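## Task

Find the cardboard box lying on the floor beneath one of the desks and set it on that same desk's top surface, not resting on or leaning against the other object already there. The robot must not topple or finish tilted, or the attempt fails.

## Robot and tools

ROBOT. TidyBot++: a base 0.54 m long, 0.50 m wide and 0.38 m tall on four driven casters, with a single seven-joint arm and a two-finger gripper. The shoulder is 0.12 m ahead of the base centre and 0.68 m above the floor. Segments: upper arm 0.42 m, forearm 0.31 m, hand 0.31 m. Cameras: base_camera and wrist_camera, which looks along the hand. The arm starts folded, hand pointing down, reaching up to 0.08 m past the base front, elbow as high as 1.15 m. A downward-pointing hand rises to about 0.94 m only near the base, lower when reaching out.

FRAMES. Base frame: origin on the floor under the base centre, x forward, y left, z up, metres. hand_pose is in this frame and marks the point between the finger pads; the hand's own z axis runs along the fingers and the fingers close along its y axis. The odometry frame is the base frame as it was at the start. base_odometry comes from wheel rotation only, so slipping reads as travel; heading is in rad, left positive, -3.142 to 3.142. base_tilt is in degrees, positive when leaning forward or right.

move. Keys base, joints, target and speeds form the action; cameras and blocking do not. Motions begin together.
- base: an object with any of translate_m (forward positive, -2 to 2 m), strafe_m (left positive, -2 to 2 m), rotate_rad (counter-clockwise from above positive, -6.3 to 6.3 rad). These are offsets from where the base last reported itself, along its axes at that moment.
- joints: an object of absolute targets. joint_1_rad any angle (positive is clockwise from above, opposite to heading); joint_2_rad -2.249 to 2.249 (0 = upper arm vertical, positive leans forward); joint_3_rad any angle; joint_4_rad -2.579 to 2.579 (negative bends forward when joint_3_rad is 3.14); joint_5_rad any angle; joint_6_rad -2.099 to 2.099 (negative tips the hand forward); joint_7_rad any angle (hand down: positive turns counter-clockwise from above; at 1.57 fingers open left/right); gripper_pos 0 (open) to 1 (closed). Tolerances: ±0.039 for joints 1-4, ±0.095 for 5-7, ±0.03 gripper. Unbounded joints go the short way, so turn in steps below half a revolution.
- target: one list of seven numbers [x, y, z, qw, qx, qy, qz], an absolute hand pose in the base frame, metres plus quaternion. With target, joints may contain gripper_pos only.
- speeds: per-action caps: translate_m and strafe_m 0.05 to 0.5 m/s, rotate_rad 0.1 to 1.57 rad/s. For a combined translate and strafe, give the speed under just one key.
- cameras: list of base_camera, wrist_camera or all; [] gives no images.
- blocking: true (default) returns once everything is still; false returns within about 0.5 s while motion continues.
Unknown keys make a call invalid; out-of-range values get it refused. After a refusal, or an uncommanded stop appearing, the remaining move, wait and finished_scene calls of that reply are skipped.

wait(seconds 0 to 10, cameras): nothing new commanded; returns state and images, earlier if motions finish. stop(cameras): brakes all running motions, which then read stopped. zoom_image(camera, region [x0, y0, x1, y1] in pixels from the top-left, at most 504 by 504): closer view of that camera's latest image. finished_scene(scene): ends the current scene, given its number; irreversible.

RESULTS. The move line reads done or the worst status. base_status, joint_status and hand_status use: moving, done, off_target (resting away from target, maybe still pushing), not_followed, contact_stop, time_out (base limit 14 s; an unreachable pose wanders up to 10 s), torque_fault, limit_stop_at_motor_heat. "joint command not followed" with "cause:" means a self-collision check withheld the targets; "pose unreachable" likewise for a target. hand_target is where the hand would be with all joints on target. motor_effort is a percentage of motor maximum, peak of the last action in brackets. on_its_own lists uncommanded behaviour; pictures names the image order; earlier move reports a non-blocking move. ARM HIT, MOTOR HOT, OVER-TEMPERATURE FAULT flag trouble. A done base only means the wheels turned enough.

HANDLING. Gripper gap is roughly 85 x (1 - gripper_pos) mm; closed fingertips reach about 20 mm past the hand point. At 1 the fingers squeeze hard; off_target there means something is held. After a target, correct by adding (wanted - read position) to the last target; to keep a loaded hand still, resend hand_target, not hand_pose. Loads sag the arm. Poses low, close and forward often miss or drive the arm into the base; nothing stops the arm hitting the base or furniture.

SUGGESTED ORDER. Locate the object and desk with the cameras, approach, reach under the desktop low without striking its edge, grip, lift a little, back clear, raise above the desk height, move over a free spot away from the other item, lower until the hand stops descending, open, withdraw, then finish.

AVOID. Driving or turning while the raised arm is snagged above about 0.6 m (tipping); reaching far over furniture from the fold or swinging a stretched arm sideways; pushing the arm into desks (torque limit 104.5 N m joints 1-4, 51.3 N m joints 5-7, faults freeze the arm for 10 s); dropping items, releasing anything still moving, slamming, hard gripping of something still supported, yanking or twisting the grip; keeping the arm stretched or loaded long, which overheats motors.

Each tool is called in YAML: its name, and indented under it one key for each argument.

## Session

move:

Scene clock: 0.00 s.
base_odometry: x=+0.000 y=+0.000 heading=+0.000
base_tilt: forward=+0.3 right=+0.2
base_status: not commanded
joint_positions: joint_1_rad=+0.003 joint_2_rad=-0.386 joint_3_rad=+3.144 joint_4_rad=-2.540 joint_5_rad=+0.005 joint_6_rad=-0.869 joint_7_rad=+1.541 gripper_pos=+0.000
joint_status: not commanded
motor_effort: joint_1_rad=+0 joint_2_rad=+0 joint_3_rad=+0 joint_4_rad=+16 joint_5_rad=+0 joint_6_rad=+1 joint_7_rad=+0
hand_pose: x=+0.2597 y=-0.0005 z=+0.5893 quat_wxyz=(+0.001, +0.998, -0.016, +0.059) (m; base frame)
hand_target: x=+0.2596 y=-0.0005 z=+0.5893 quat_wxyz=(+0.001, +0.998, -0.016, +0.059) (m; base frame)
hand_status: not commanded
pictures: base_camera, wrist_camera
Images, in order (width x height): base_camera 644x364, wrist_camera 644x476.

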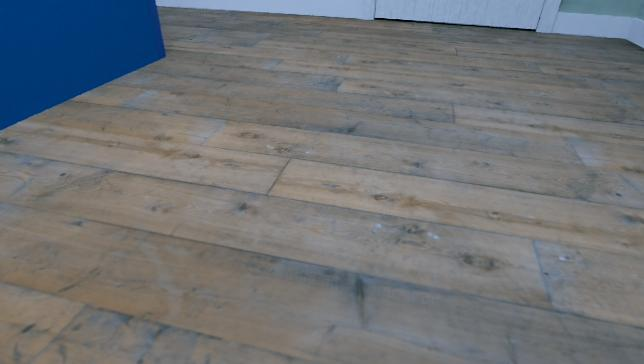

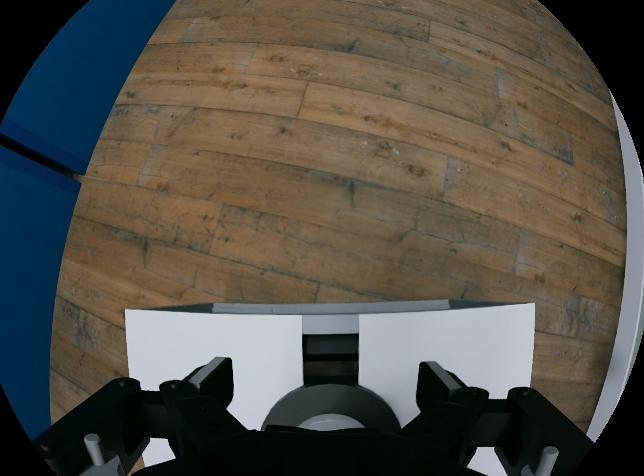

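move:
  joints: {"joint_6_rad":0.35}

move:
  base: {"rotate_rad":1.4}

move:
  base: {"rotate_rad":1.4}

move:
  base: {"rotate_rad":1.4}

Scene clock: 2.03 s.
move: done
base_odometry: x=+0.000 y=+0.000 heading=+0.000
base_tilt: forward=+0.3 right=+0.2
base_status: not commanded
joint_positions: joint_1_rad=+0.003 joint_2_rad=-0.386 joint_3_rad=+3.144 joint_4_rad=-2.539 joint_5_rad=+0.005 joint_6_rad=+0.282 joint_7_rad=+1.541 gripper_pos=+0.000
joint_status: all done
motor_effort: joint_1_rad=+1(2) joint_2_rad=-4(5) joint_3_rad=-1(2) joint_4_rad=+20(21) joint_5_rad=+0(0) joint_6_rad=+8(9) joint_7_rad=+0(1)
hand_pose: x=+0.5206 y=-0.0007 z=+0.8069 quat_wxyz=(-0.007, +0.805, -0.012, +0.594) (m; base frame)
hand_target: x=+0.5258 y=-0.0007 z=+0.8263 quat_wxyz=(-0.007, +0.785, -0.012, +0.620) (m; base frame)
hand_status: not commanded
pictures: base_camera, wrist_camera
Images, in order (width x height): base_camera 644x364, wrist_camera 644x476.

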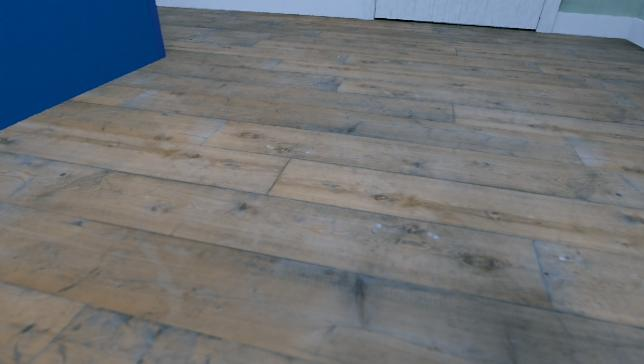

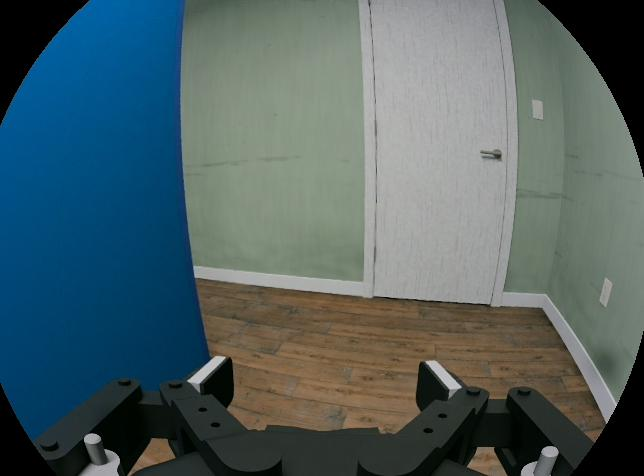

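Scene clock: 4.20 s.
move: done
base_odometry: x=+0.000 y=+0.000 heading=+1.399
base_tilt: forward=+0.3 right=+0.2
base_status: done
joint_positions: joint_1_rad=+0.003 joint_2_rad=-0.386 joint_3_rad=+3.144 joint_4_rad=-2.539 joint_5_rad=+0.005 joint_6_rad=+0.283 joint_7_rad=+1.541 gripper_pos=+0.000
joint_status: not commanded
motor_effort: joint_1_rad=+1(2) joint_2_rad=-5(6) joint_3_rad=-1(2) joint_4_rad=+20(21) joint_5_rad=+0(1) joint_6_rad=+8(9) joint_7_rad=+0(1)
hand_pose: x=+0.5206 y=-0.0007 z=+0.8070 quat_wxyz=(-0.007, +0.805, -0.012, +0.594) (m; base frame)
hand_target: x=+0.5258 y=-0.0007 z=+0.8263 quat_wxyz=(-0.007, +0.785, -0.012, +0.620) (m; base frame)
hand_status: not commanded
pictures: base_camera, wrist_camera
Images, in order (width x height): base_camera 644x364, wrist_camera 644x476.

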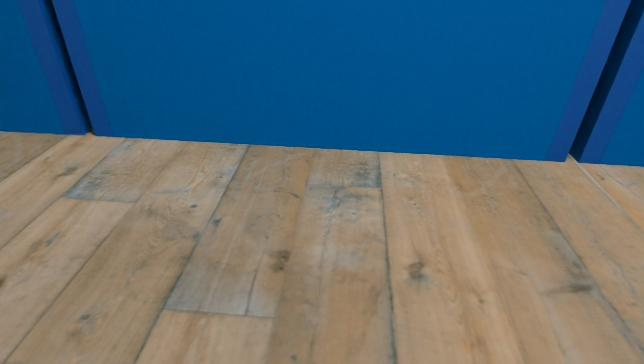

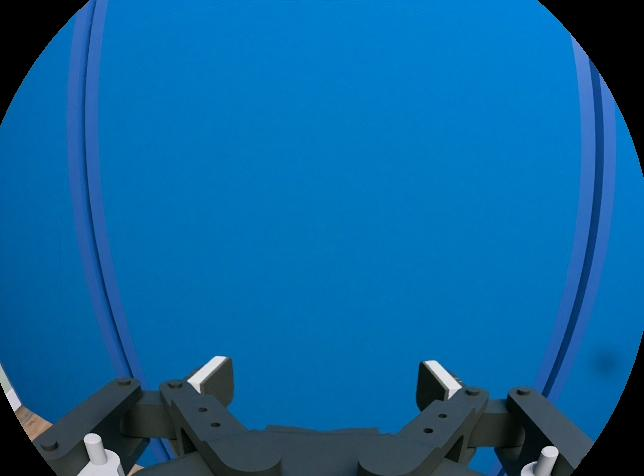

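Scene clock: 6.40 s.
move: done
base_odometry: x=+0.000 y=+0.000 heading=+2.798
base_tilt: forward=+0.3 right=+0.2
base_status: done
joint_positions: joint_1_rad=+0.003 joint_2_rad=-0.386 joint_3_rad=+3.144 joint_4_rad=-2.539 joint_5_rad=+0.005 joint_6_rad=+0.283 joint_7_rad=+1.541 gripper_pos=+0.000
joint_status: not commanded
motor_effort: joint_1_rad=+0(2) joint_2_rad=-5(5) joint_3_rad=-1(3) joint_4_rad=+20(21) joint_5_rad=+0(1) joint_6_rad=+8(9) joint_7_rad=+0(1)
hand_pose: x=+0.5207 y=-0.0006 z=+0.8070 quat_wxyz=(-0.007, +0.805, -0.012, +0.594) (m; base frame)
hand_target: x=+0.5258 y=-0.0007 z=+0.8263 quat_wxyz=(-0.007, +0.785, -0.012, +0.620) (m; base frame)
hand_status: not commanded
pictures: base_camera, wrist_camera
Images, in order (width x height): base_camera 644x364, wrist_camera 644x476.

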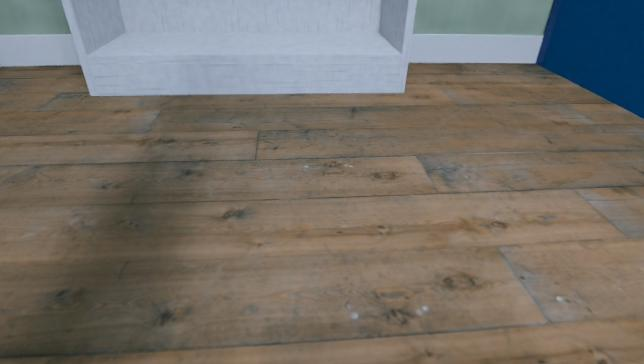

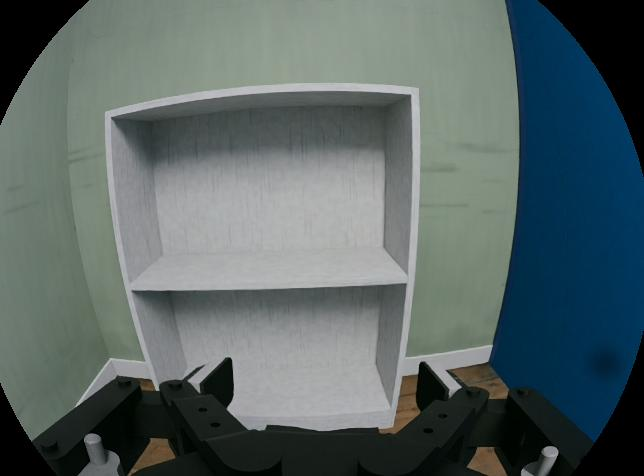

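Scene clock: 8.57 s.
move: done
base_odometry: x=+0.000 y=+0.000 heading=-2.086
base_tilt: forward=+0.3 right=+0.2
base_status: done
joint_positions: joint_1_rad=+0.003 joint_2_rad=-0.386 joint_3_rad=+3.144 joint_4_rad=-2.539 joint_5_rad=+0.005 joint_6_rad=+0.283 joint_7_rad=+1.541 gripper_pos=+0.000
joint_status: not commanded
motor_effort: joint_1_rad=+0(2) joint_2_rad=-4(6) joint_3_rad=-1(3) joint_4_rad=+20(21) joint_5_rad=+0(1) joint_6_rad=+9(9) joint_7_rad=-1(1)
hand_pose: x=+0.5207 y=-0.0006 z=+0.8071 quat_wxyz=(-0.007, +0.804, -0.012, +0.594) (m; base frame)
hand_target: x=+0.5258 y=-0.0007 z=+0.8263 quat_wxyz=(-0.007, +0.785, -0.012, +0.620) (m; base frame)
hand_status: not commanded
pictures: base_camera, wrist_camera
Images, in order (width x height): base_camera 644x364, wrist_camera 644x476.

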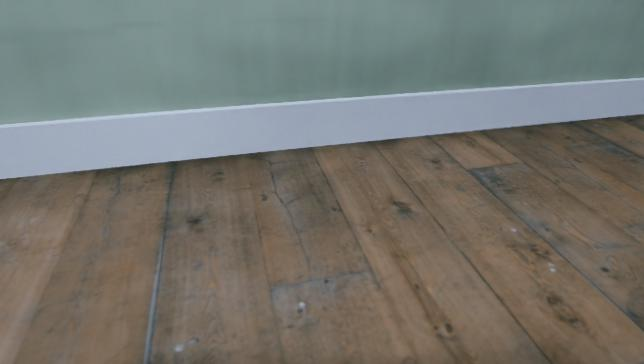

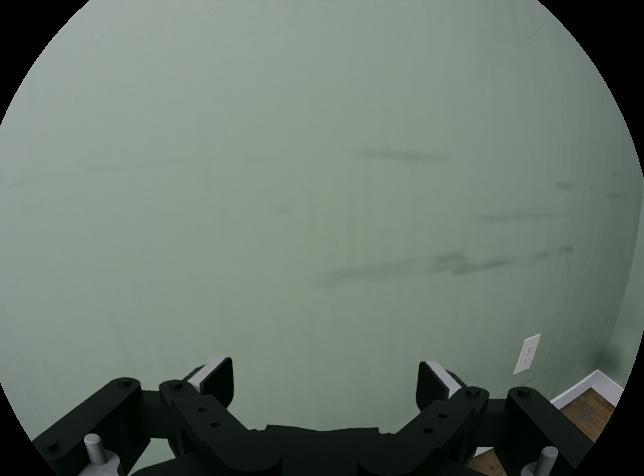

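move:
  base: {"rotate_rad":2.086}
  cameras: []

move:
  base: {"translate_m":1.0}

move:
  base: {"rotate_rad":0.8}

Scene clock: 11.40 s.
move: done
base_odometry: x=+0.000 y=+0.000 heading=-0.001
base_tilt: forward=+0.3 right=+0.2
base_status: done
joint_positions: joint_1_rad=+0.003 joint_2_rad=-0.386 joint_3_rad=+3.144 joint_4_rad=-2.539 joint_5_rad=+0.005 joint_6_rad=+0.283 joint_7_rad=+1.541 gripper_pos=+0.000
joint_status: not commanded
motor_effort: joint_1_rad=+0(2) joint_2_rad=-4(6) joint_3_rad=-1(3) joint_4_rad=+20(21) joint_5_rad=+0(1) joint_6_rad=+9(9) joint_7_rad=+0(1)
hand_pose: x=+0.5207 y=-0.0006 z=+0.8071 quat_wxyz=(-0.007, +0.804, -0.012, +0.594) (m; base frame)
hand_target: x=+0.5258 y=-0.0007 z=+0.8263 quat_wxyz=(-0.007, +0.785, -0.012, +0.620) (m; base frame)
hand_status: not commanded
pictures: none
No camera images: "cameras" was empty.

Scene clock: 14.80 s.
move: done
base_odometry: x=+1.000 y=-0.001 heading=+0.000
base_tilt: forward=+0.3 right=+0.2
base_status: done
joint_positions: joint_1_rad=+0.003 joint_2_rad=-0.386 joint_3_rad=+3.144 joint_4_rad=-2.539 joint_5_rad=+0.005 joint_6_rad=+0.284 joint_7_rad=+1.541 gripper_pos=+0.000
joint_status: not commanded
motor_effort: joint_1_rad=+0(1) joint_2_rad=-4(6) joint_3_rad=-2(2) joint_4_rad=+20(21) joint_5_rad=+0(1) joint_6_rad=+8(10) joint_7_rad=-1(1)
hand_pose: x=+0.5208 y=-0.0006 z=+0.8075 quat_wxyz=(-0.007, +0.804, -0.012, +0.594) (m; base frame)
hand_target: x=+0.5258 y=-0.0007 z=+0.8263 quat_wxyz=(-0.007, +0.785, -0.012, +0.620) (m; base frame)
hand_status: not commanded
pictures: base_camera, wrist_camera
Images, in order (width x height): base_camera 644x364, wrist_camera 644x476.

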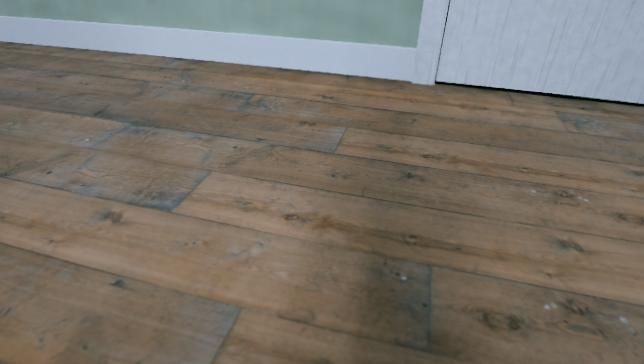

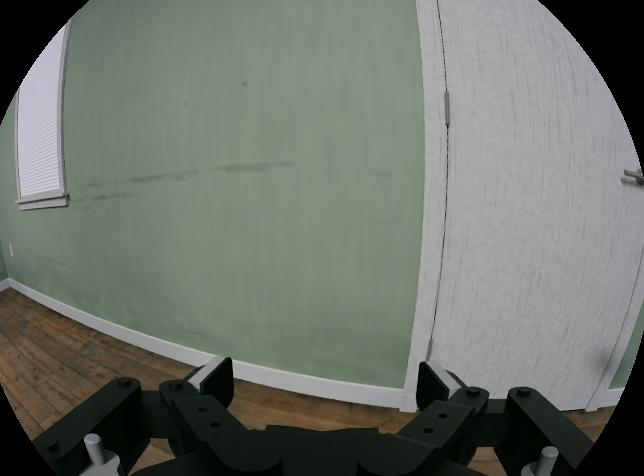

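Scene clock: 16.57 s.
move: done
base_odometry: x=+1.000 y=-0.001 heading=+0.800
base_tilt: forward=+0.3 right=+0.2
base_status: done
joint_positions: joint_1_rad=+0.003 joint_2_rad=-0.386 joint_3_rad=+3.144 joint_4_rad=-2.539 joint_5_rad=+0.005 joint_6_rad=+0.284 joint_7_rad=+1.541 gripper_pos=+0.000
joint_status: not commanded
motor_effort: joint_1_rad=+0(2) joint_2_rad=-4(5) joint_3_rad=+0(3) joint_4_rad=+20(21) joint_5_rad=+0(1) joint_6_rad=+8(9) joint_7_rad=-1(1)
hand_pose: x=+0.5208 y=-0.0006 z=+0.8075 quat_wxyz=(-0.007, +0.804, -0.012, +0.594) (m; base frame)
hand_target: x=+0.5258 y=-0.0007 z=+0.8263 quat_wxyz=(-0.007, +0.785, -0.012, +0.620) (m; base frame)
hand_status: not commanded
pictures: base_camera, wrist_camera
Images, in order (width x height): base_camera 644x364, wrist_camera 644x476.

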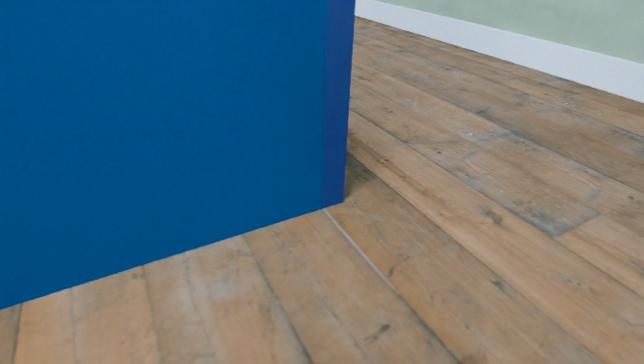

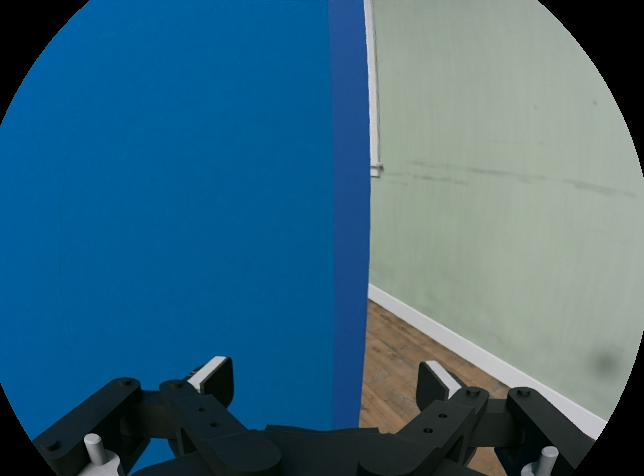

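move:
  base: {"rotate_rad":-0.8}
  cameras: []

move:
  base: {"translate_m":0.9}

move:
  base: {"rotate_rad":1.5}

Scene clock: 18.47 s.
move: done
base_odometry: x=+1.000 y=-0.001 heading=+0.001
base_tilt: forward=+0.3 right=+0.2
base_status: done
joint_positions: joint_1_rad=+0.003 joint_2_rad=-0.386 joint_3_rad=+3.144 joint_4_rad=-2.539 joint_5_rad=+0.005 joint_6_rad=+0.284 joint_7_rad=+1.541 gripper_pos=+0.000
joint_status: not commanded
motor_effort: joint_1_rad=-1(2) joint_2_rad=-4(5) joint_3_rad=-1(2) joint_4_rad=+20(21) joint_5_rad=+0(1) joint_6_rad=+8(9) joint_7_rad=-1(1)
hand_pose: x=+0.5208 y=-0.0006 z=+0.8075 quat_wxyz=(-0.007, +0.804, -0.012, +0.594) (m; base frame)
hand_target: x=+0.5258 y=-0.0007 z=+0.8263 quat_wxyz=(-0.007, +0.785, -0.012, +0.620) (m; base frame)
hand_status: not commanded
pictures: none
No camera images: "cameras" was empty.

Scene clock: 24.10 s.
move: time_out
base_odometry: x=+1.897 y=+0.000 heading=+0.005
base_tilt: forward=+0.3 right=+0.2
base_status: translate_m time_out (by the wheels' count: +0.897 of +0.900)
joint_positions: joint_1_rad=+0.002 joint_2_rad=-0.519 joint_3_rad=+3.128 joint_4_rad=-2.651 joint_5_rad=+0.005 joint_6_rad=+0.283 joint_7_rad=+1.541 gripper_pos=+0.000
joint_status: not commanded
motor_effort: joint_1_rad=+2(5) joint_2_rad=+22(28) joint_3_rad=+4(7) joint_4_rad=+40(45) joint_5_rad=+0(2) joint_6_rad=+15(17) joint_7_rad=+0(1)
hand_pose: x=+0.4755 y=+0.0061 z=+0.7943 quat_wxyz=(-0.009, +0.798, -0.004, +0.602) (m; base frame)
hand_target: x=+0.5258 y=-0.0007 z=+0.8263 quat_wxyz=(-0.007, +0.785, -0.012, +0.620) (m; base frame)
hand_status: not commanded
pictures: base_camera, wrist_camera
Images, in order (width x height): base_camera 644x364, wrist_camera 644x476.

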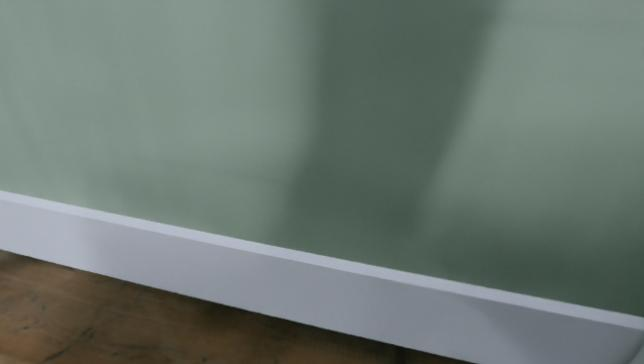

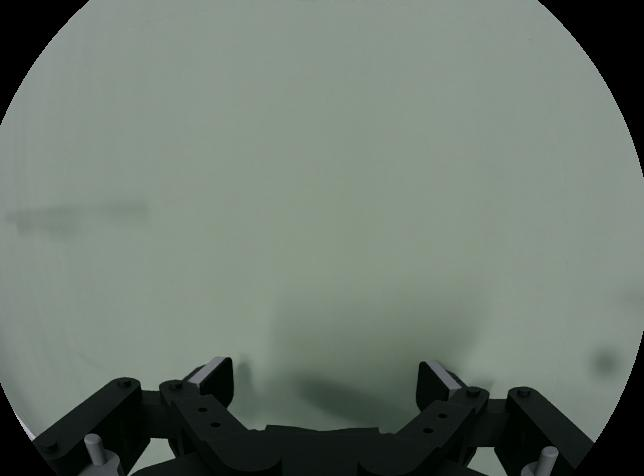

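not run: a stop that you did not command came earlier in this reply.

move:
  base: {"translate_m":-0.3}
  cameras: []

move:
  base: {"rotate_rad":1.4}

Scene clock: 26.30 s.
move: done
base_odometry: x=+1.597 y=-0.001 heading=+0.004
base_tilt: forward=+0.3 right=+0.2
base_status: done
joint_positions: joint_1_rad=+0.002 joint_2_rad=-0.389 joint_3_rad=+3.135 joint_4_rad=-2.537 joint_5_rad=+0.005 joint_6_rad=+0.304 joint_7_rad=+1.541 gripper_pos=+0.000
joint_status: not commanded
motor_effort: joint_1_rad=+1(2) joint_2_rad=-4(22) joint_3_rad=-1(3) joint_4_rad=+20(40) joint_5_rad=+0(1) joint_6_rad=+9(14) joint_7_rad=+0(1)
hand_pose: x=+0.5226 y=+0.0038 z=+0.8156 quat_wxyz=(-0.009, +0.797, -0.007, +0.604) (m; base frame)
hand_target: x=+0.5258 y=-0.0007 z=+0.8263 quat_wxyz=(-0.007, +0.785, -0.012, +0.620) (m; base frame)
hand_status: not commanded
pictures: none
No camera images: "cameras" was empty.

Scene clock: 28.47 s.
move: done
base_odometry: x=+1.597 y=-0.001 heading=+1.403
base_tilt: forward=+0.3 right=+0.2
base_status: done
joint_positions: joint_1_rad=+0.002 joint_2_rad=-0.389 joint_3_rad=+3.137 joint_4_rad=-2.537 joint_5_rad=+0.005 joint_6_rad=+0.304 joint_7_rad=+1.541 gripper_pos=+0.000
joint_status: not commanded
motor_effort: joint_1_rad=+1(2) joint_2_rad=-4(6) joint_3_rad=-1(2) joint_4_rad=+20(21) joint_5_rad=+0(1) joint_6_rad=+9(9) joint_7_rad=+0(1)
hand_pose: x=+0.5226 y=+0.0032 z=+0.8156 quat_wxyz=(-0.008, +0.797, -0.008, +0.604) (m; base frame)
hand_target: x=+0.5258 y=-0.0007 z=+0.8263 quat_wxyz=(-0.007, +0.785, -0.012, +0.620) (m; base frame)
hand_status: not commanded
pictures: base_camera, wrist_camera
Images, in order (width x height): base_camera 644x364, wrist_camera 644x476.

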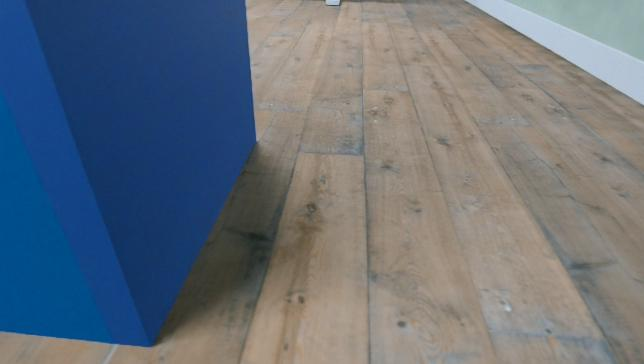

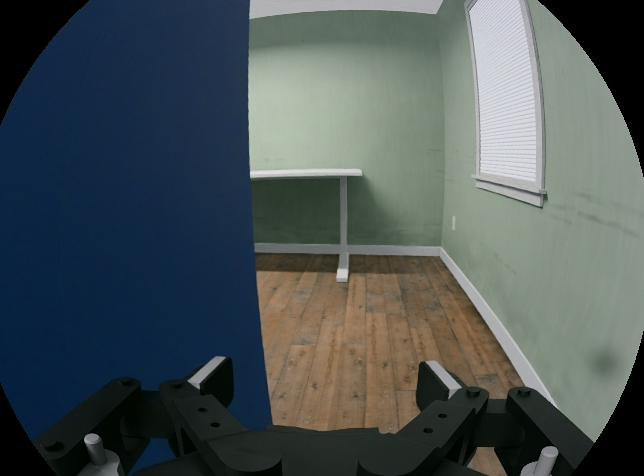

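move:
  base: {"rotate_rad":-0.07}
  cameras: []

move:
  base: {"strafe_m":-0.28}

move:
  base: {"translate_m":1.1}

move:
  base: {"rotate_rad":0.9}

Scene clock: 29.43 s.
move: done
base_odometry: x=+1.597 y=-0.001 heading=+1.334
base_tilt: forward=+0.3 right=+0.2
base_status: done
joint_positions: joint_1_rad=+0.002 joint_2_rad=-0.389 joint_3_rad=+3.139 joint_4_rad=-2.537 joint_5_rad=+0.005 joint_6_rad=+0.304 joint_7_rad=+1.541 gripper_pos=+0.000
joint_status: not commanded
motor_effort: joint_1_rad=+1(2) joint_2_rad=-4(5) joint_3_rad=-1(1) joint_4_rad=+20(21) joint_5_rad=+0(1) joint_6_rad=+9(10) joint_7_rad=+0(1)
hand_pose: x=+0.5227 y=+0.0021 z=+0.8156 quat_wxyz=(-0.008, +0.797, -0.009, +0.604) (m; base frame)
hand_target: x=+0.5258 y=-0.0007 z=+0.8263 quat_wxyz=(-0.007, +0.785, -0.012, +0.620) (m; base frame)
hand_status: not commanded
pictures: none
No camera images: "cameras" was empty.

Scene clock: 31.30 s.
move: done
base_odometry: x=+1.869 y=-0.067 heading=+1.335
base_tilt: forward=+0.3 right=+0.2
base_status: done
joint_positions: joint_1_rad=+0.002 joint_2_rad=-0.389 joint_3_rad=+3.141 joint_4_rad=-2.537 joint_5_rad=+0.005 joint_6_rad=+0.304 joint_7_rad=+1.541 gripper_pos=+0.000
joint_status: not commanded
motor_effort: joint_1_rad=+0(2) joint_2_rad=-3(5) joint_3_rad=-1(2) joint_4_rad=+20(21) joint_5_rad=+0(1) joint_6_rad=+8(9) joint_7_rad=-1(1)
hand_pose: x=+0.5227 y=+0.0013 z=+0.8156 quat_wxyz=(-0.008, +0.797, -0.010, +0.604) (m; base frame)
hand_target: x=+0.5258 y=-0.0007 z=+0.8263 quat_wxyz=(-0.007, +0.785, -0.012, +0.620) (m; base frame)
hand_status: not commanded
pictures: base_camera, wrist_camera
Images, in order (width x height): base_camera 644x364, wrist_camera 644x476.

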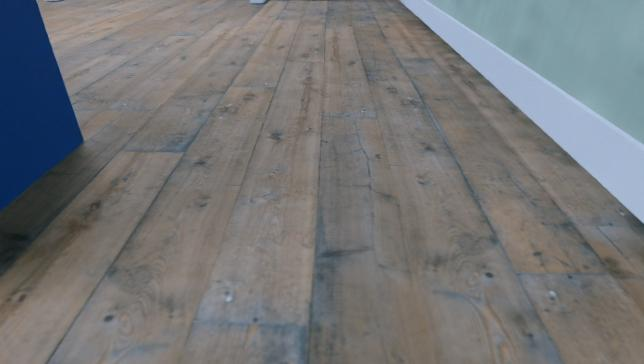

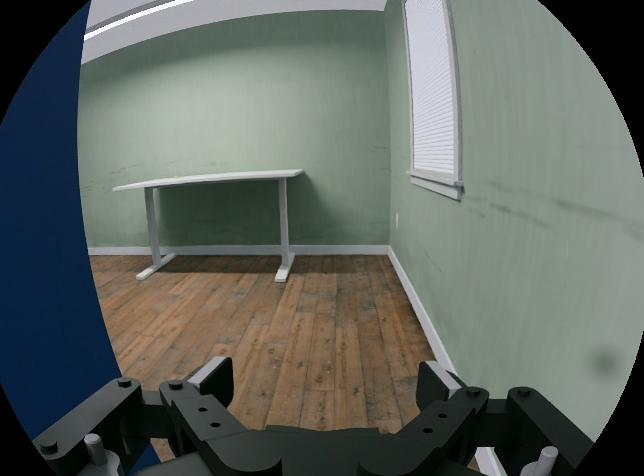

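Scene clock: 34.83 s.
move: done
base_odometry: x=+2.126 y=+1.003 heading=+1.335
base_tilt: forward=+0.3 right=+0.2
base_status: done
joint_positions: joint_1_rad=+0.002 joint_2_rad=-0.389 joint_3_rad=+3.141 joint_4_rad=-2.537 joint_5_rad=+0.005 joint_6_rad=+0.304 joint_7_rad=+1.541 gripper_pos=+0.000
joint_status: not commanded
motor_effort: joint_1_rad=+1(1) joint_2_rad=-5(7) joint_3_rad=-1(2) joint_4_rad=+20(22) joint_5_rad=+0(0) joint_6_rad=+8(9) joint_7_rad=+0(1)
hand_pose: x=+0.5227 y=+0.0013 z=+0.8157 quat_wxyz=(-0.008, +0.797, -0.010, +0.604) (m; base frame)
hand_target: x=+0.5258 y=-0.0007 z=+0.8263 quat_wxyz=(-0.007, +0.785, -0.012, +0.620) (m; base frame)
hand_status: not commanded
pictures: base_camera, wrist_camera
Images, in order (width x height): base_camera 644x364, wrist_camera 644x476.

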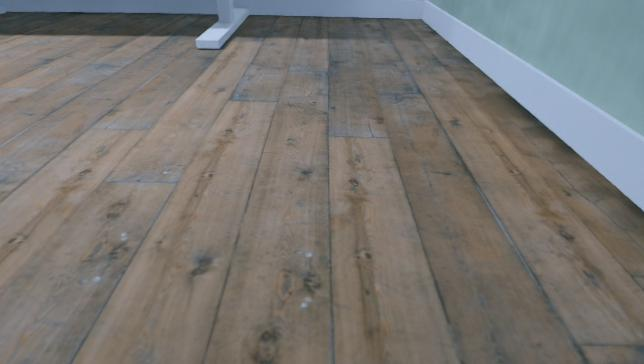

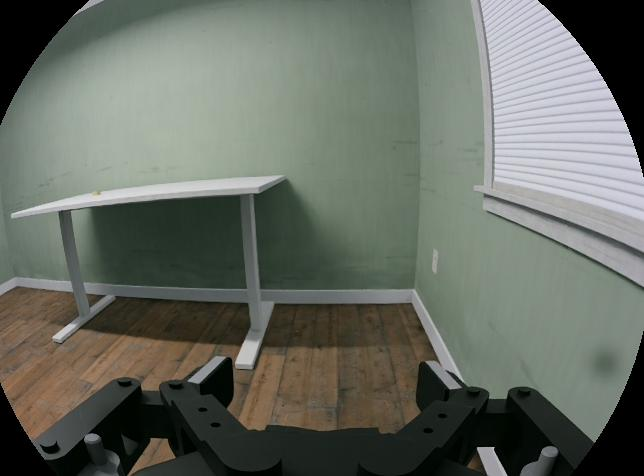

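Scene clock: 36.63 s.
move: done
base_odometry: x=+2.126 y=+1.003 heading=+2.234
base_tilt: forward=+0.3 right=+0.2
base_status: done
joint_positions: joint_1_rad=+0.002 joint_2_rad=-0.389 joint_3_rad=+3.141 joint_4_rad=-2.537 joint_5_rad=+0.005 joint_6_rad=+0.304 joint_7_rad=+1.541 gripper_pos=+0.000
joint_status: not commanded
motor_effort: joint_1_rad=+0(2) joint_2_rad=-4(6) joint_3_rad=-1(2) joint_4_rad=+20(21) joint_5_rad=+0(1) joint_6_rad=+8(9) joint_7_rad=+0(1)
hand_pose: x=+0.5227 y=+0.0012 z=+0.8157 quat_wxyz=(-0.008, +0.797, -0.010, +0.604) (m; base frame)
hand_target: x=+0.5258 y=-0.0007 z=+0.8263 quat_wxyz=(-0.007, +0.785, -0.012, +0.620) (m; base frame)
hand_status: not commanded
pictures: base_camera, wrist_camera
Images, in order (width x height): base_camera 644x364, wrist_camera 644x476.

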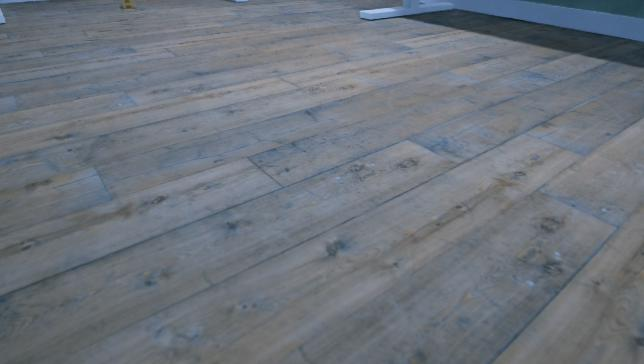

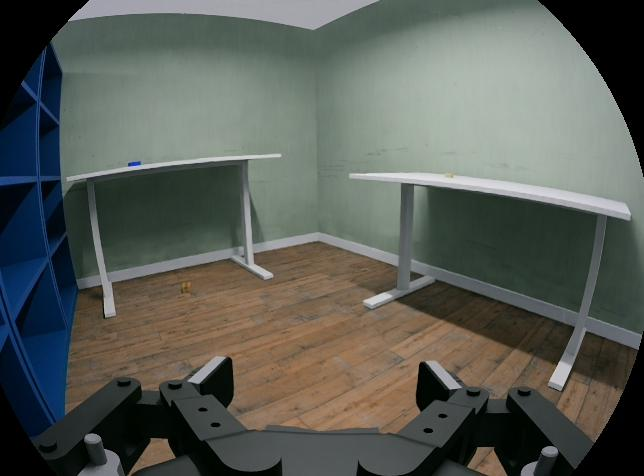

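zoom_image:
  camera: "wrist_camera"
  region: [60, 130, 320, 330]

move:
  base: {"rotate_rad":0.3}

zoom_image:
  camera: "base_camera"
  region: [100, 0, 500, 100]

Scaled by 1.938.

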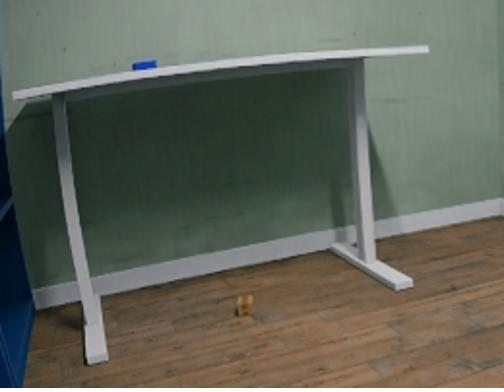

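Scene clock: 39.03 s.
move: done
base_odometry: x=+2.126 y=+1.003 heading=+2.533
base_tilt: forward=+0.3 right=+0.2
base_status: done
joint_positions: joint_1_rad=+0.002 joint_2_rad=-0.389 joint_3_rad=+3.141 joint_4_rad=-2.537 joint_5_rad=+0.005 joint_6_rad=+0.304 joint_7_rad=+1.541 gripper_pos=+0.000
joint_status: not commanded
motor_effort: joint_1_rad=+1(2) joint_2_rad=-5(5) joint_3_rad=-1(3) joint_4_rad=+21(21) joint_5_rad=+0(1) joint_6_rad=+8(9) joint_7_rad=+0(1)
hand_pose: x=+0.5227 y=+0.0012 z=+0.8157 quat_wxyz=(-0.008, +0.797, -0.010, +0.604) (m; base frame)
hand_target: x=+0.5258 y=-0.0007 z=+0.8263 quat_wxyz=(-0.007, +0.785, -0.012, +0.620) (m; base frame)
hand_status: not commanded
pictures: base_camera, wrist_camera
Images, in order (width x height): base_camera 644x364, wrist_camera 644x476.

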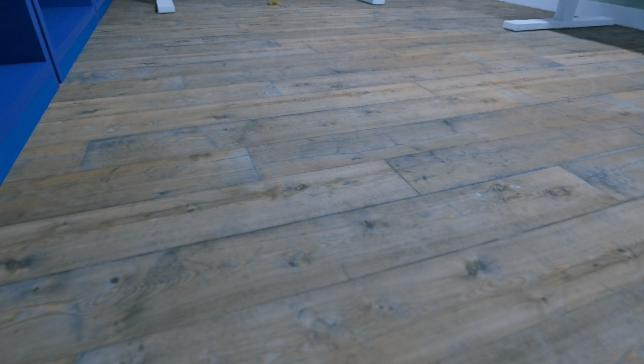

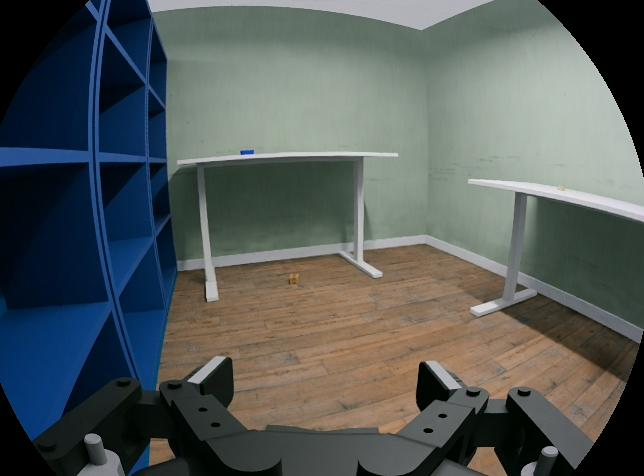

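Scaled by 1.260.

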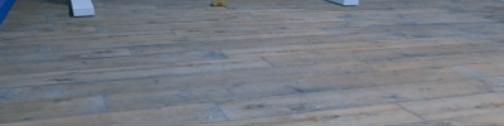

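move:
  base: {"rotate_rad":0.1}
  cameras: []

move:
  base: {"translate_m":1.5}

Scene clock: 40.17 s.
move: done
base_odometry: x=+2.126 y=+1.003 heading=+2.632
base_tilt: forward=+0.3 right=+0.2
base_status: done
joint_positions: joint_1_rad=+0.002 joint_2_rad=-0.389 joint_3_rad=+3.142 joint_4_rad=-2.537 joint_5_rad=+0.005 joint_6_rad=+0.304 joint_7_rad=+1.541 gripper_pos=+0.000
joint_status: not commanded
motor_effort: joint_1_rad=+0(2) joint_2_rad=-5(5) joint_3_rad=+0(2) joint_4_rad=+21(21) joint_5_rad=+0(0) joint_6_rad=+8(9) joint_7_rad=+0(1)
hand_pose: x=+0.5227 y=+0.0011 z=+0.8157 quat_wxyz=(-0.008, +0.797, -0.010, +0.604) (m; base frame)
hand_target: x=+0.5258 y=-0.0007 z=+0.8263 quat_wxyz=(-0.007, +0.785, -0.012, +0.620) (m; base frame)
hand_status: not commanded
pictures: none
No camera images: "cameras" was empty.

Scene clock: 44.17 s.
move: done
base_odometry: x=+0.816 y=+1.734 heading=+2.633
base_tilt: forward=+0.3 right=+0.2
base_status: done
joint_positions: joint_1_rad=+0.002 joint_2_rad=-0.389 joint_3_rad=+3.142 joint_4_rad=-2.537 joint_5_rad=+0.005 joint_6_rad=+0.304 joint_7_rad=+1.541 gripper_pos=+0.000
joint_status: not commanded
motor_effort: joint_1_rad=+1(2) joint_2_rad=-4(7) joint_3_rad=-1(2) joint_4_rad=+20(22) joint_5_rad=+0(0) joint_6_rad=+9(10) joint_7_rad=-1(1)
hand_pose: x=+0.5227 y=+0.0011 z=+0.8157 quat_wxyz=(-0.008, +0.797, -0.010, +0.604) (m; base frame)
hand_target: x=+0.5258 y=-0.0007 z=+0.8263 quat_wxyz=(-0.007, +0.785, -0.012, +0.620) (m; base frame)
hand_status: not commanded
pictures: base_camera, wrist_camera
Images, in order (width x height): base_camera 644x364, wrist_camera 644x476.

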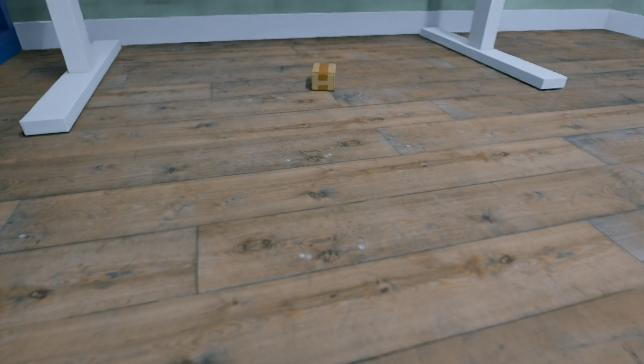

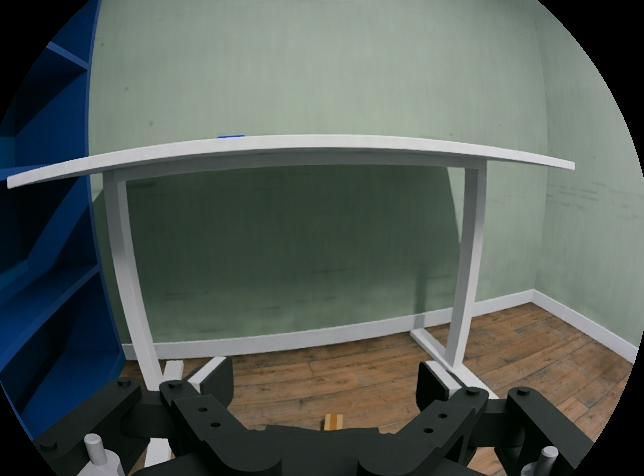

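move:
  base: {"rotate_rad":0.25}
  cameras: []

move:
  base: {"strafe_m":-0.3, "translate_m":0.2}
  joints: {"joint_6_rad":-0.2}

Scene clock: 45.83 s.
move: done
base_odometry: x=+0.816 y=+1.734 heading=+2.884
base_tilt: forward=+0.3 right=+0.2
base_status: done
joint_positions: joint_1_rad=+0.002 joint_2_rad=-0.389 joint_3_rad=+3.142 joint_4_rad=-2.537 joint_5_rad=+0.005 joint_6_rad=+0.304 joint_7_rad=+1.541 gripper_pos=+0.000
joint_status: not commanded
motor_effort: joint_1_rad=+0(2) joint_2_rad=-5(5) joint_3_rad=-1(3) joint_4_rad=+21(21) joint_5_rad=+0(1) joint_6_rad=+8(9) joint_7_rad=+0(1)
hand_pose: x=+0.5227 y=+0.0011 z=+0.8157 quat_wxyz=(-0.008, +0.797, -0.010, +0.604) (m; base frame)
hand_target: x=+0.5258 y=-0.0007 z=+0.8263 quat_wxyz=(-0.007, +0.785, -0.012, +0.620) (m; base frame)
hand_status: not commanded
pictures: none
No camera images: "cameras" was empty.

Scene clock: 47.97 s.
move: done
base_odometry: x=+0.699 y=+2.076 heading=+2.884
base_tilt: forward=+0.4 right=+0.2
base_status: done
joint_positions: joint_1_rad=+0.002 joint_2_rad=-0.389 joint_3_rad=+3.142 joint_4_rad=-2.539 joint_5_rad=+0.005 joint_6_rad=-0.139 joint_7_rad=+1.541 gripper_pos=+0.000
joint_status: all done
motor_effort: joint_1_rad=+0(2) joint_2_rad=-4(6) joint_3_rad=+0(2) joint_4_rad=+19(22) joint_5_rad=+0(1) joint_6_rad=+6(9) joint_7_rad=-1(1)
hand_pose: x=+0.4570 y=+0.0005 z=+0.6942 quat_wxyz=(-0.005, +0.910, -0.013, +0.413) (m; base frame)
hand_target: x=+0.4434 y=-0.0009 z=+0.6787 quat_wxyz=(-0.004, +0.923, -0.015, +0.383) (m; base frame)
hand_status: not commanded
pictures: base_camera, wrist_camera
Images, in order (width x height): base_camera 644x364, wrist_camera 644x476.

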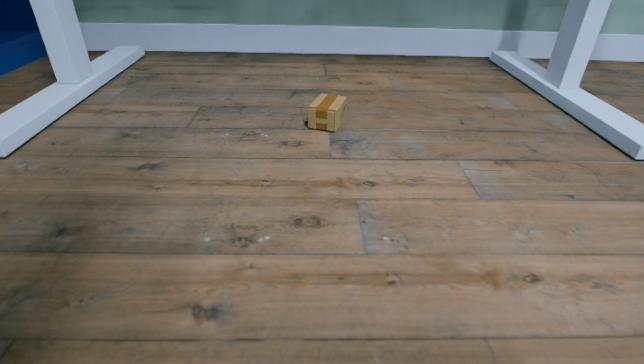

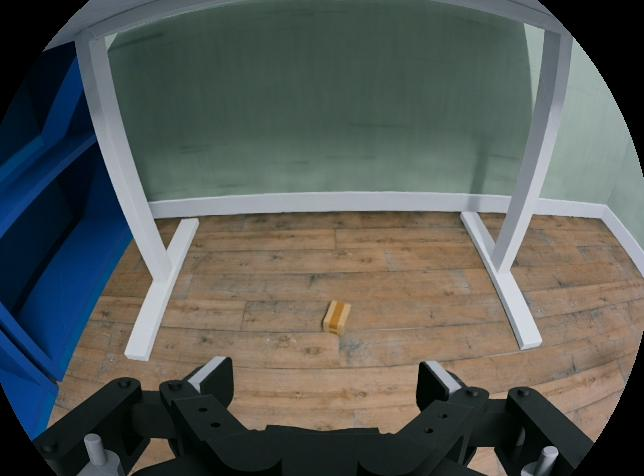

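move:
  joints: {"joint_2_rad":1.496,"joint_4_rad":-1.209,"joint_6_rad":-0.437,"joint_1_rad":0,"joint_3_rad":3.1416,"joint_5_rad":0,"joint_7_rad":1.57}

Scene clock: 51.53 s.
move: done
base_odometry: x=+0.699 y=+2.076 heading=+2.884
base_tilt: forward=+0.4 right=+0.2
base_status: not commanded
joint_positions: joint_1_rad=+0.002 joint_2_rad=+1.495 joint_3_rad=+3.142 joint_4_rad=-1.226 joint_5_rad=+0.005 joint_6_rad=-0.363 joint_7_rad=+1.541 gripper_pos=+0.000
joint_status: all done
motor_effort: joint_1_rad=+0(2) joint_2_rad=-44(47) joint_3_rad=-3(3) joint_4_rad=+8(21) joint_5_rad=+0(1) joint_6_rad=+0(8) joint_7_rad=+0(2)
hand_pose: x=+0.6852 y=-0.0003 z=+0.1160 quat_wxyz=(+0.001, +0.999, -0.014, +0.029) (m; base frame)
hand_target: x=+0.6714 y=+0.0013 z=+0.1171 quat_wxyz=(+0.000, +1.000, +0.000, +0.000) (m; base frame)
hand_status: not commanded
pictures: base_camera, wrist_camera
Images, in order (width x height): base_camera 644x364, wrist_camera 644x476.

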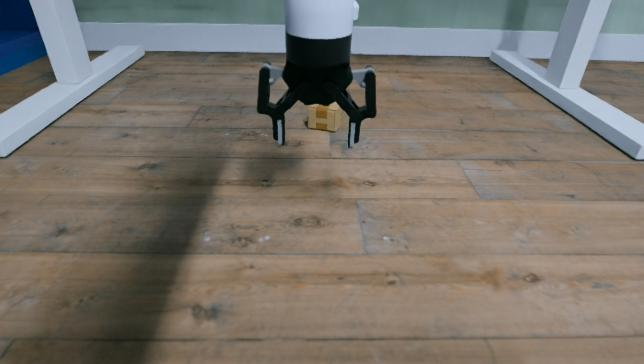

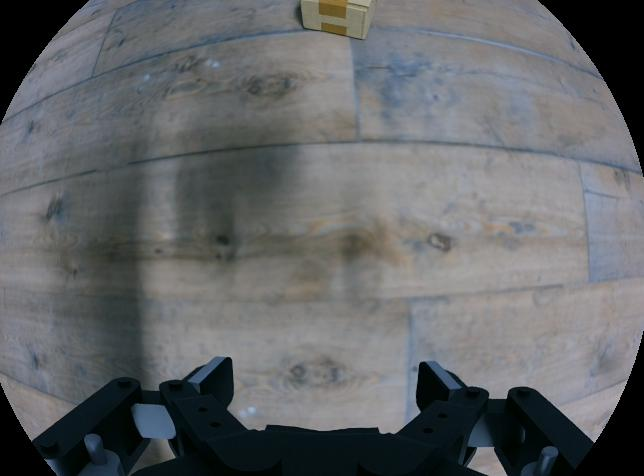

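move:
  base: {"translate_m":0.2}

Scene clock: 53.23 s.
move: done
base_odometry: x=+0.506 y=+2.127 heading=+2.883
base_tilt: forward=+0.4 right=+0.2
base_status: done
joint_positions: joint_1_rad=+0.002 joint_2_rad=+1.496 joint_3_rad=+3.142 joint_4_rad=-1.215 joint_5_rad=+0.005 joint_6_rad=-0.368 joint_7_rad=+1.541 gripper_pos=+0.000
joint_status: not commanded
motor_effort: joint_1_rad=+1(2) joint_2_rad=-44(46) joint_3_rad=-2(3) joint_4_rad=+8(9) joint_5_rad=+0(0) joint_6_rad=+1(2) joint_7_rad=-1(1)
hand_pose: x=+0.6895 y=-0.0003 z=+0.1171 quat_wxyz=(+0.001, +0.999, -0.014, +0.031) (m; base frame)
hand_target: x=+0.6714 y=+0.0013 z=+0.1171 quat_wxyz=(+0.000, +1.000, +0.000, +0.000) (m; base frame)
hand_status: not commanded
pictures: base_camera, wrist_camera
Images, in order (width x height): base_camera 644x364, wrist_camera 644x476.

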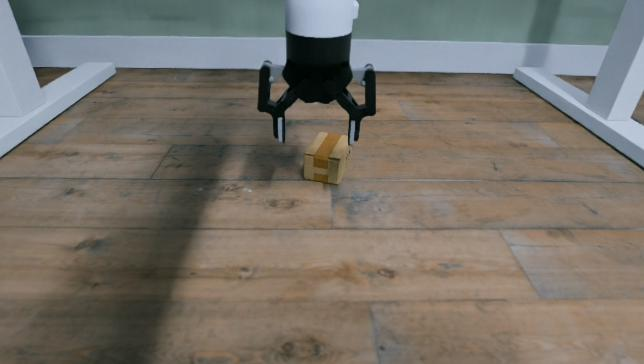

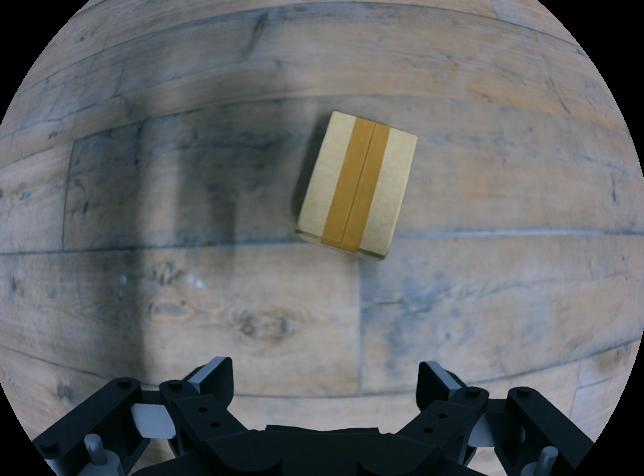

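move:
  base: {"translate_m":0.11,"strafe_m":-0.02}
  joints: {"joint_7_rad":1.33}

Scene clock: 54.70 s.
move: done
base_odometry: x=+0.404 y=+2.174 heading=+2.884
base_tilt: forward=+0.4 right=+0.2
base_status: done
joint_positions: joint_1_rad=+0.002 joint_2_rad=+1.497 joint_3_rad=+3.142 joint_4_rad=-1.210 joint_5_rad=+0.005 joint_6_rad=-0.370 joint_7_rad=+1.351 gripper_pos=+0.000
joint_status: all done
motor_effort: joint_1_rad=+1(3) joint_2_rad=-44(46) joint_3_rad=-2(3) joint_4_rad=+8(10) joint_5_rad=+0(1) joint_6_rad=+1(2) joint_7_rad=-1(1)
hand_pose: x=+0.6911 y=-0.0003 z=+0.1173 quat_wxyz=(-0.002, +0.994, -0.108, +0.032) (m; base frame)
hand_target: x=+0.6714 y=+0.0013 z=+0.1171 quat_wxyz=(+0.000, +0.993, -0.120, +0.000) (m; base frame)
hand_status: not commanded
pictures: base_camera, wrist_camera
Images, in order (width x height): base_camera 644x364, wrist_camera 644x476.

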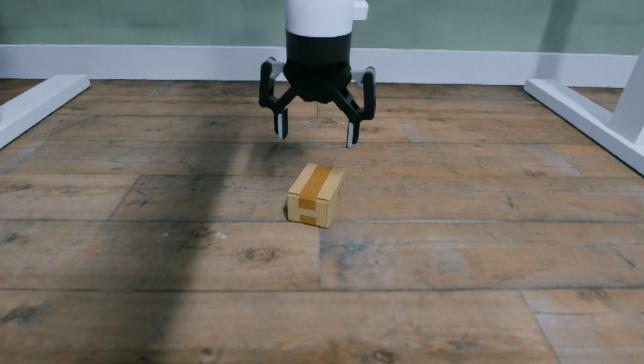

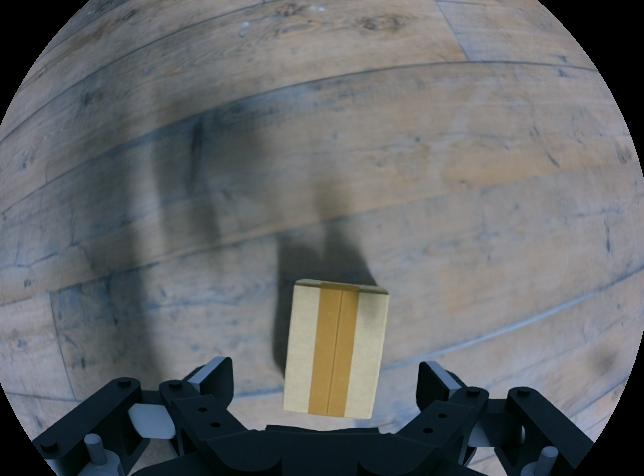

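move:
  base: {"strafe_m":-0.01}
  joints: {"joint_2_rad":1.60,"joint_4_rad":-1.12,"joint_6_rad":-0.50,"joint_7_rad":1.23}

Scene clock: 57.53 s.
move: done
base_odometry: x=+0.407 y=+2.184 heading=+2.884
base_tilt: forward=+0.4 right=+0.2
base_status: done
joint_positions: joint_1_rad=+0.003 joint_2_rad=+1.605 joint_3_rad=+3.142 joint_4_rad=-1.131 joint_5_rad=+0.005 joint_6_rad=-0.428 joint_7_rad=+1.290 gripper_pos=+0.000
joint_status: all done
motor_effort: joint_1_rad=+0(4) joint_2_rad=-43(46) joint_3_rad=-3(3) joint_4_rad=+7(9) joint_5_rad=+0(0) joint_6_rad=+1(2) joint_7_rad=+0(1)
hand_pose: x=+0.6565 y=-0.0008 z=+0.0673 quat_wxyz=(+0.003, +0.990, -0.139, -0.011) (m; base frame)
hand_target: x=+0.6438 y=+0.0013 z=+0.0724 quat_wxyz=(+0.007, +0.985, -0.169, -0.039) (m; base frame)
hand_status: not commanded
pictures: base_camera, wrist_camera
Images, in order (width x height): base_camera 644x364, wrist_camera 644x476.

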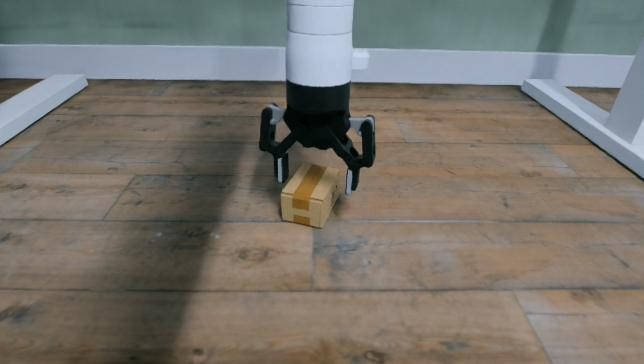

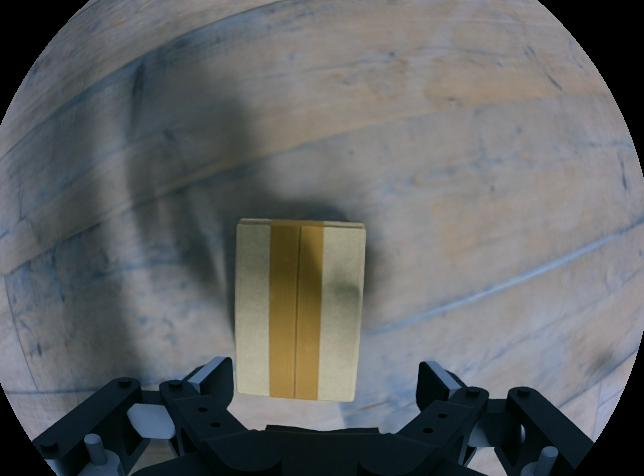

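move:
  base: {"strafe_m":0.006,"translate_m":0.012}
  joints: {"joint_2_rad":1.68,"joint_4_rad":-1.045,"joint_6_rad":-0.48,"joint_7_rad":1.23}

Scene clock: 58.73 s.
move: done
base_odometry: x=+0.393 y=+2.181 heading=+2.884
base_tilt: forward=+0.4 right=+0.2
base_status: done
joint_positions: joint_1_rad=+0.003 joint_2_rad=+1.676 joint_3_rad=+3.142 joint_4_rad=-1.054 joint_5_rad=+0.005 joint_6_rad=-0.428 joint_7_rad=+1.290 gripper_pos=+0.000
joint_status: all done
motor_effort: joint_1_rad=+1(4) joint_2_rad=-44(45) joint_3_rad=-2(4) joint_4_rad=+8(9) joint_5_rad=+0(1) joint_6_rad=+0(1) joint_7_rad=-1(1)
hand_pose: x=+0.6581 y=-0.0007 z=+0.0383 quat_wxyz=(+0.002, +0.990, -0.139, -0.008) (m; base frame)
hand_target: x=+0.6447 y=+0.0013 z=+0.0378 quat_wxyz=(+0.005, +0.985, -0.170, -0.031) (m; base frame)
hand_status: not commanded
pictures: base_camera, wrist_camera
Images, in order (width x height): base_camera 644x364, wrist_camera 644x476.

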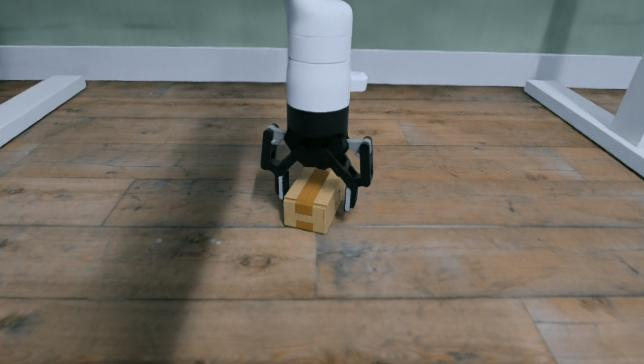

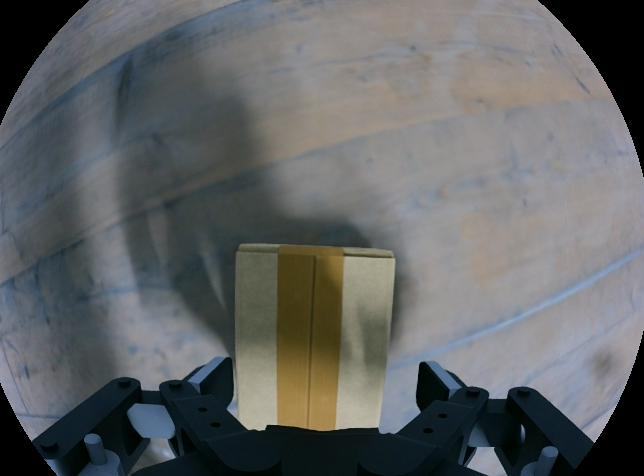

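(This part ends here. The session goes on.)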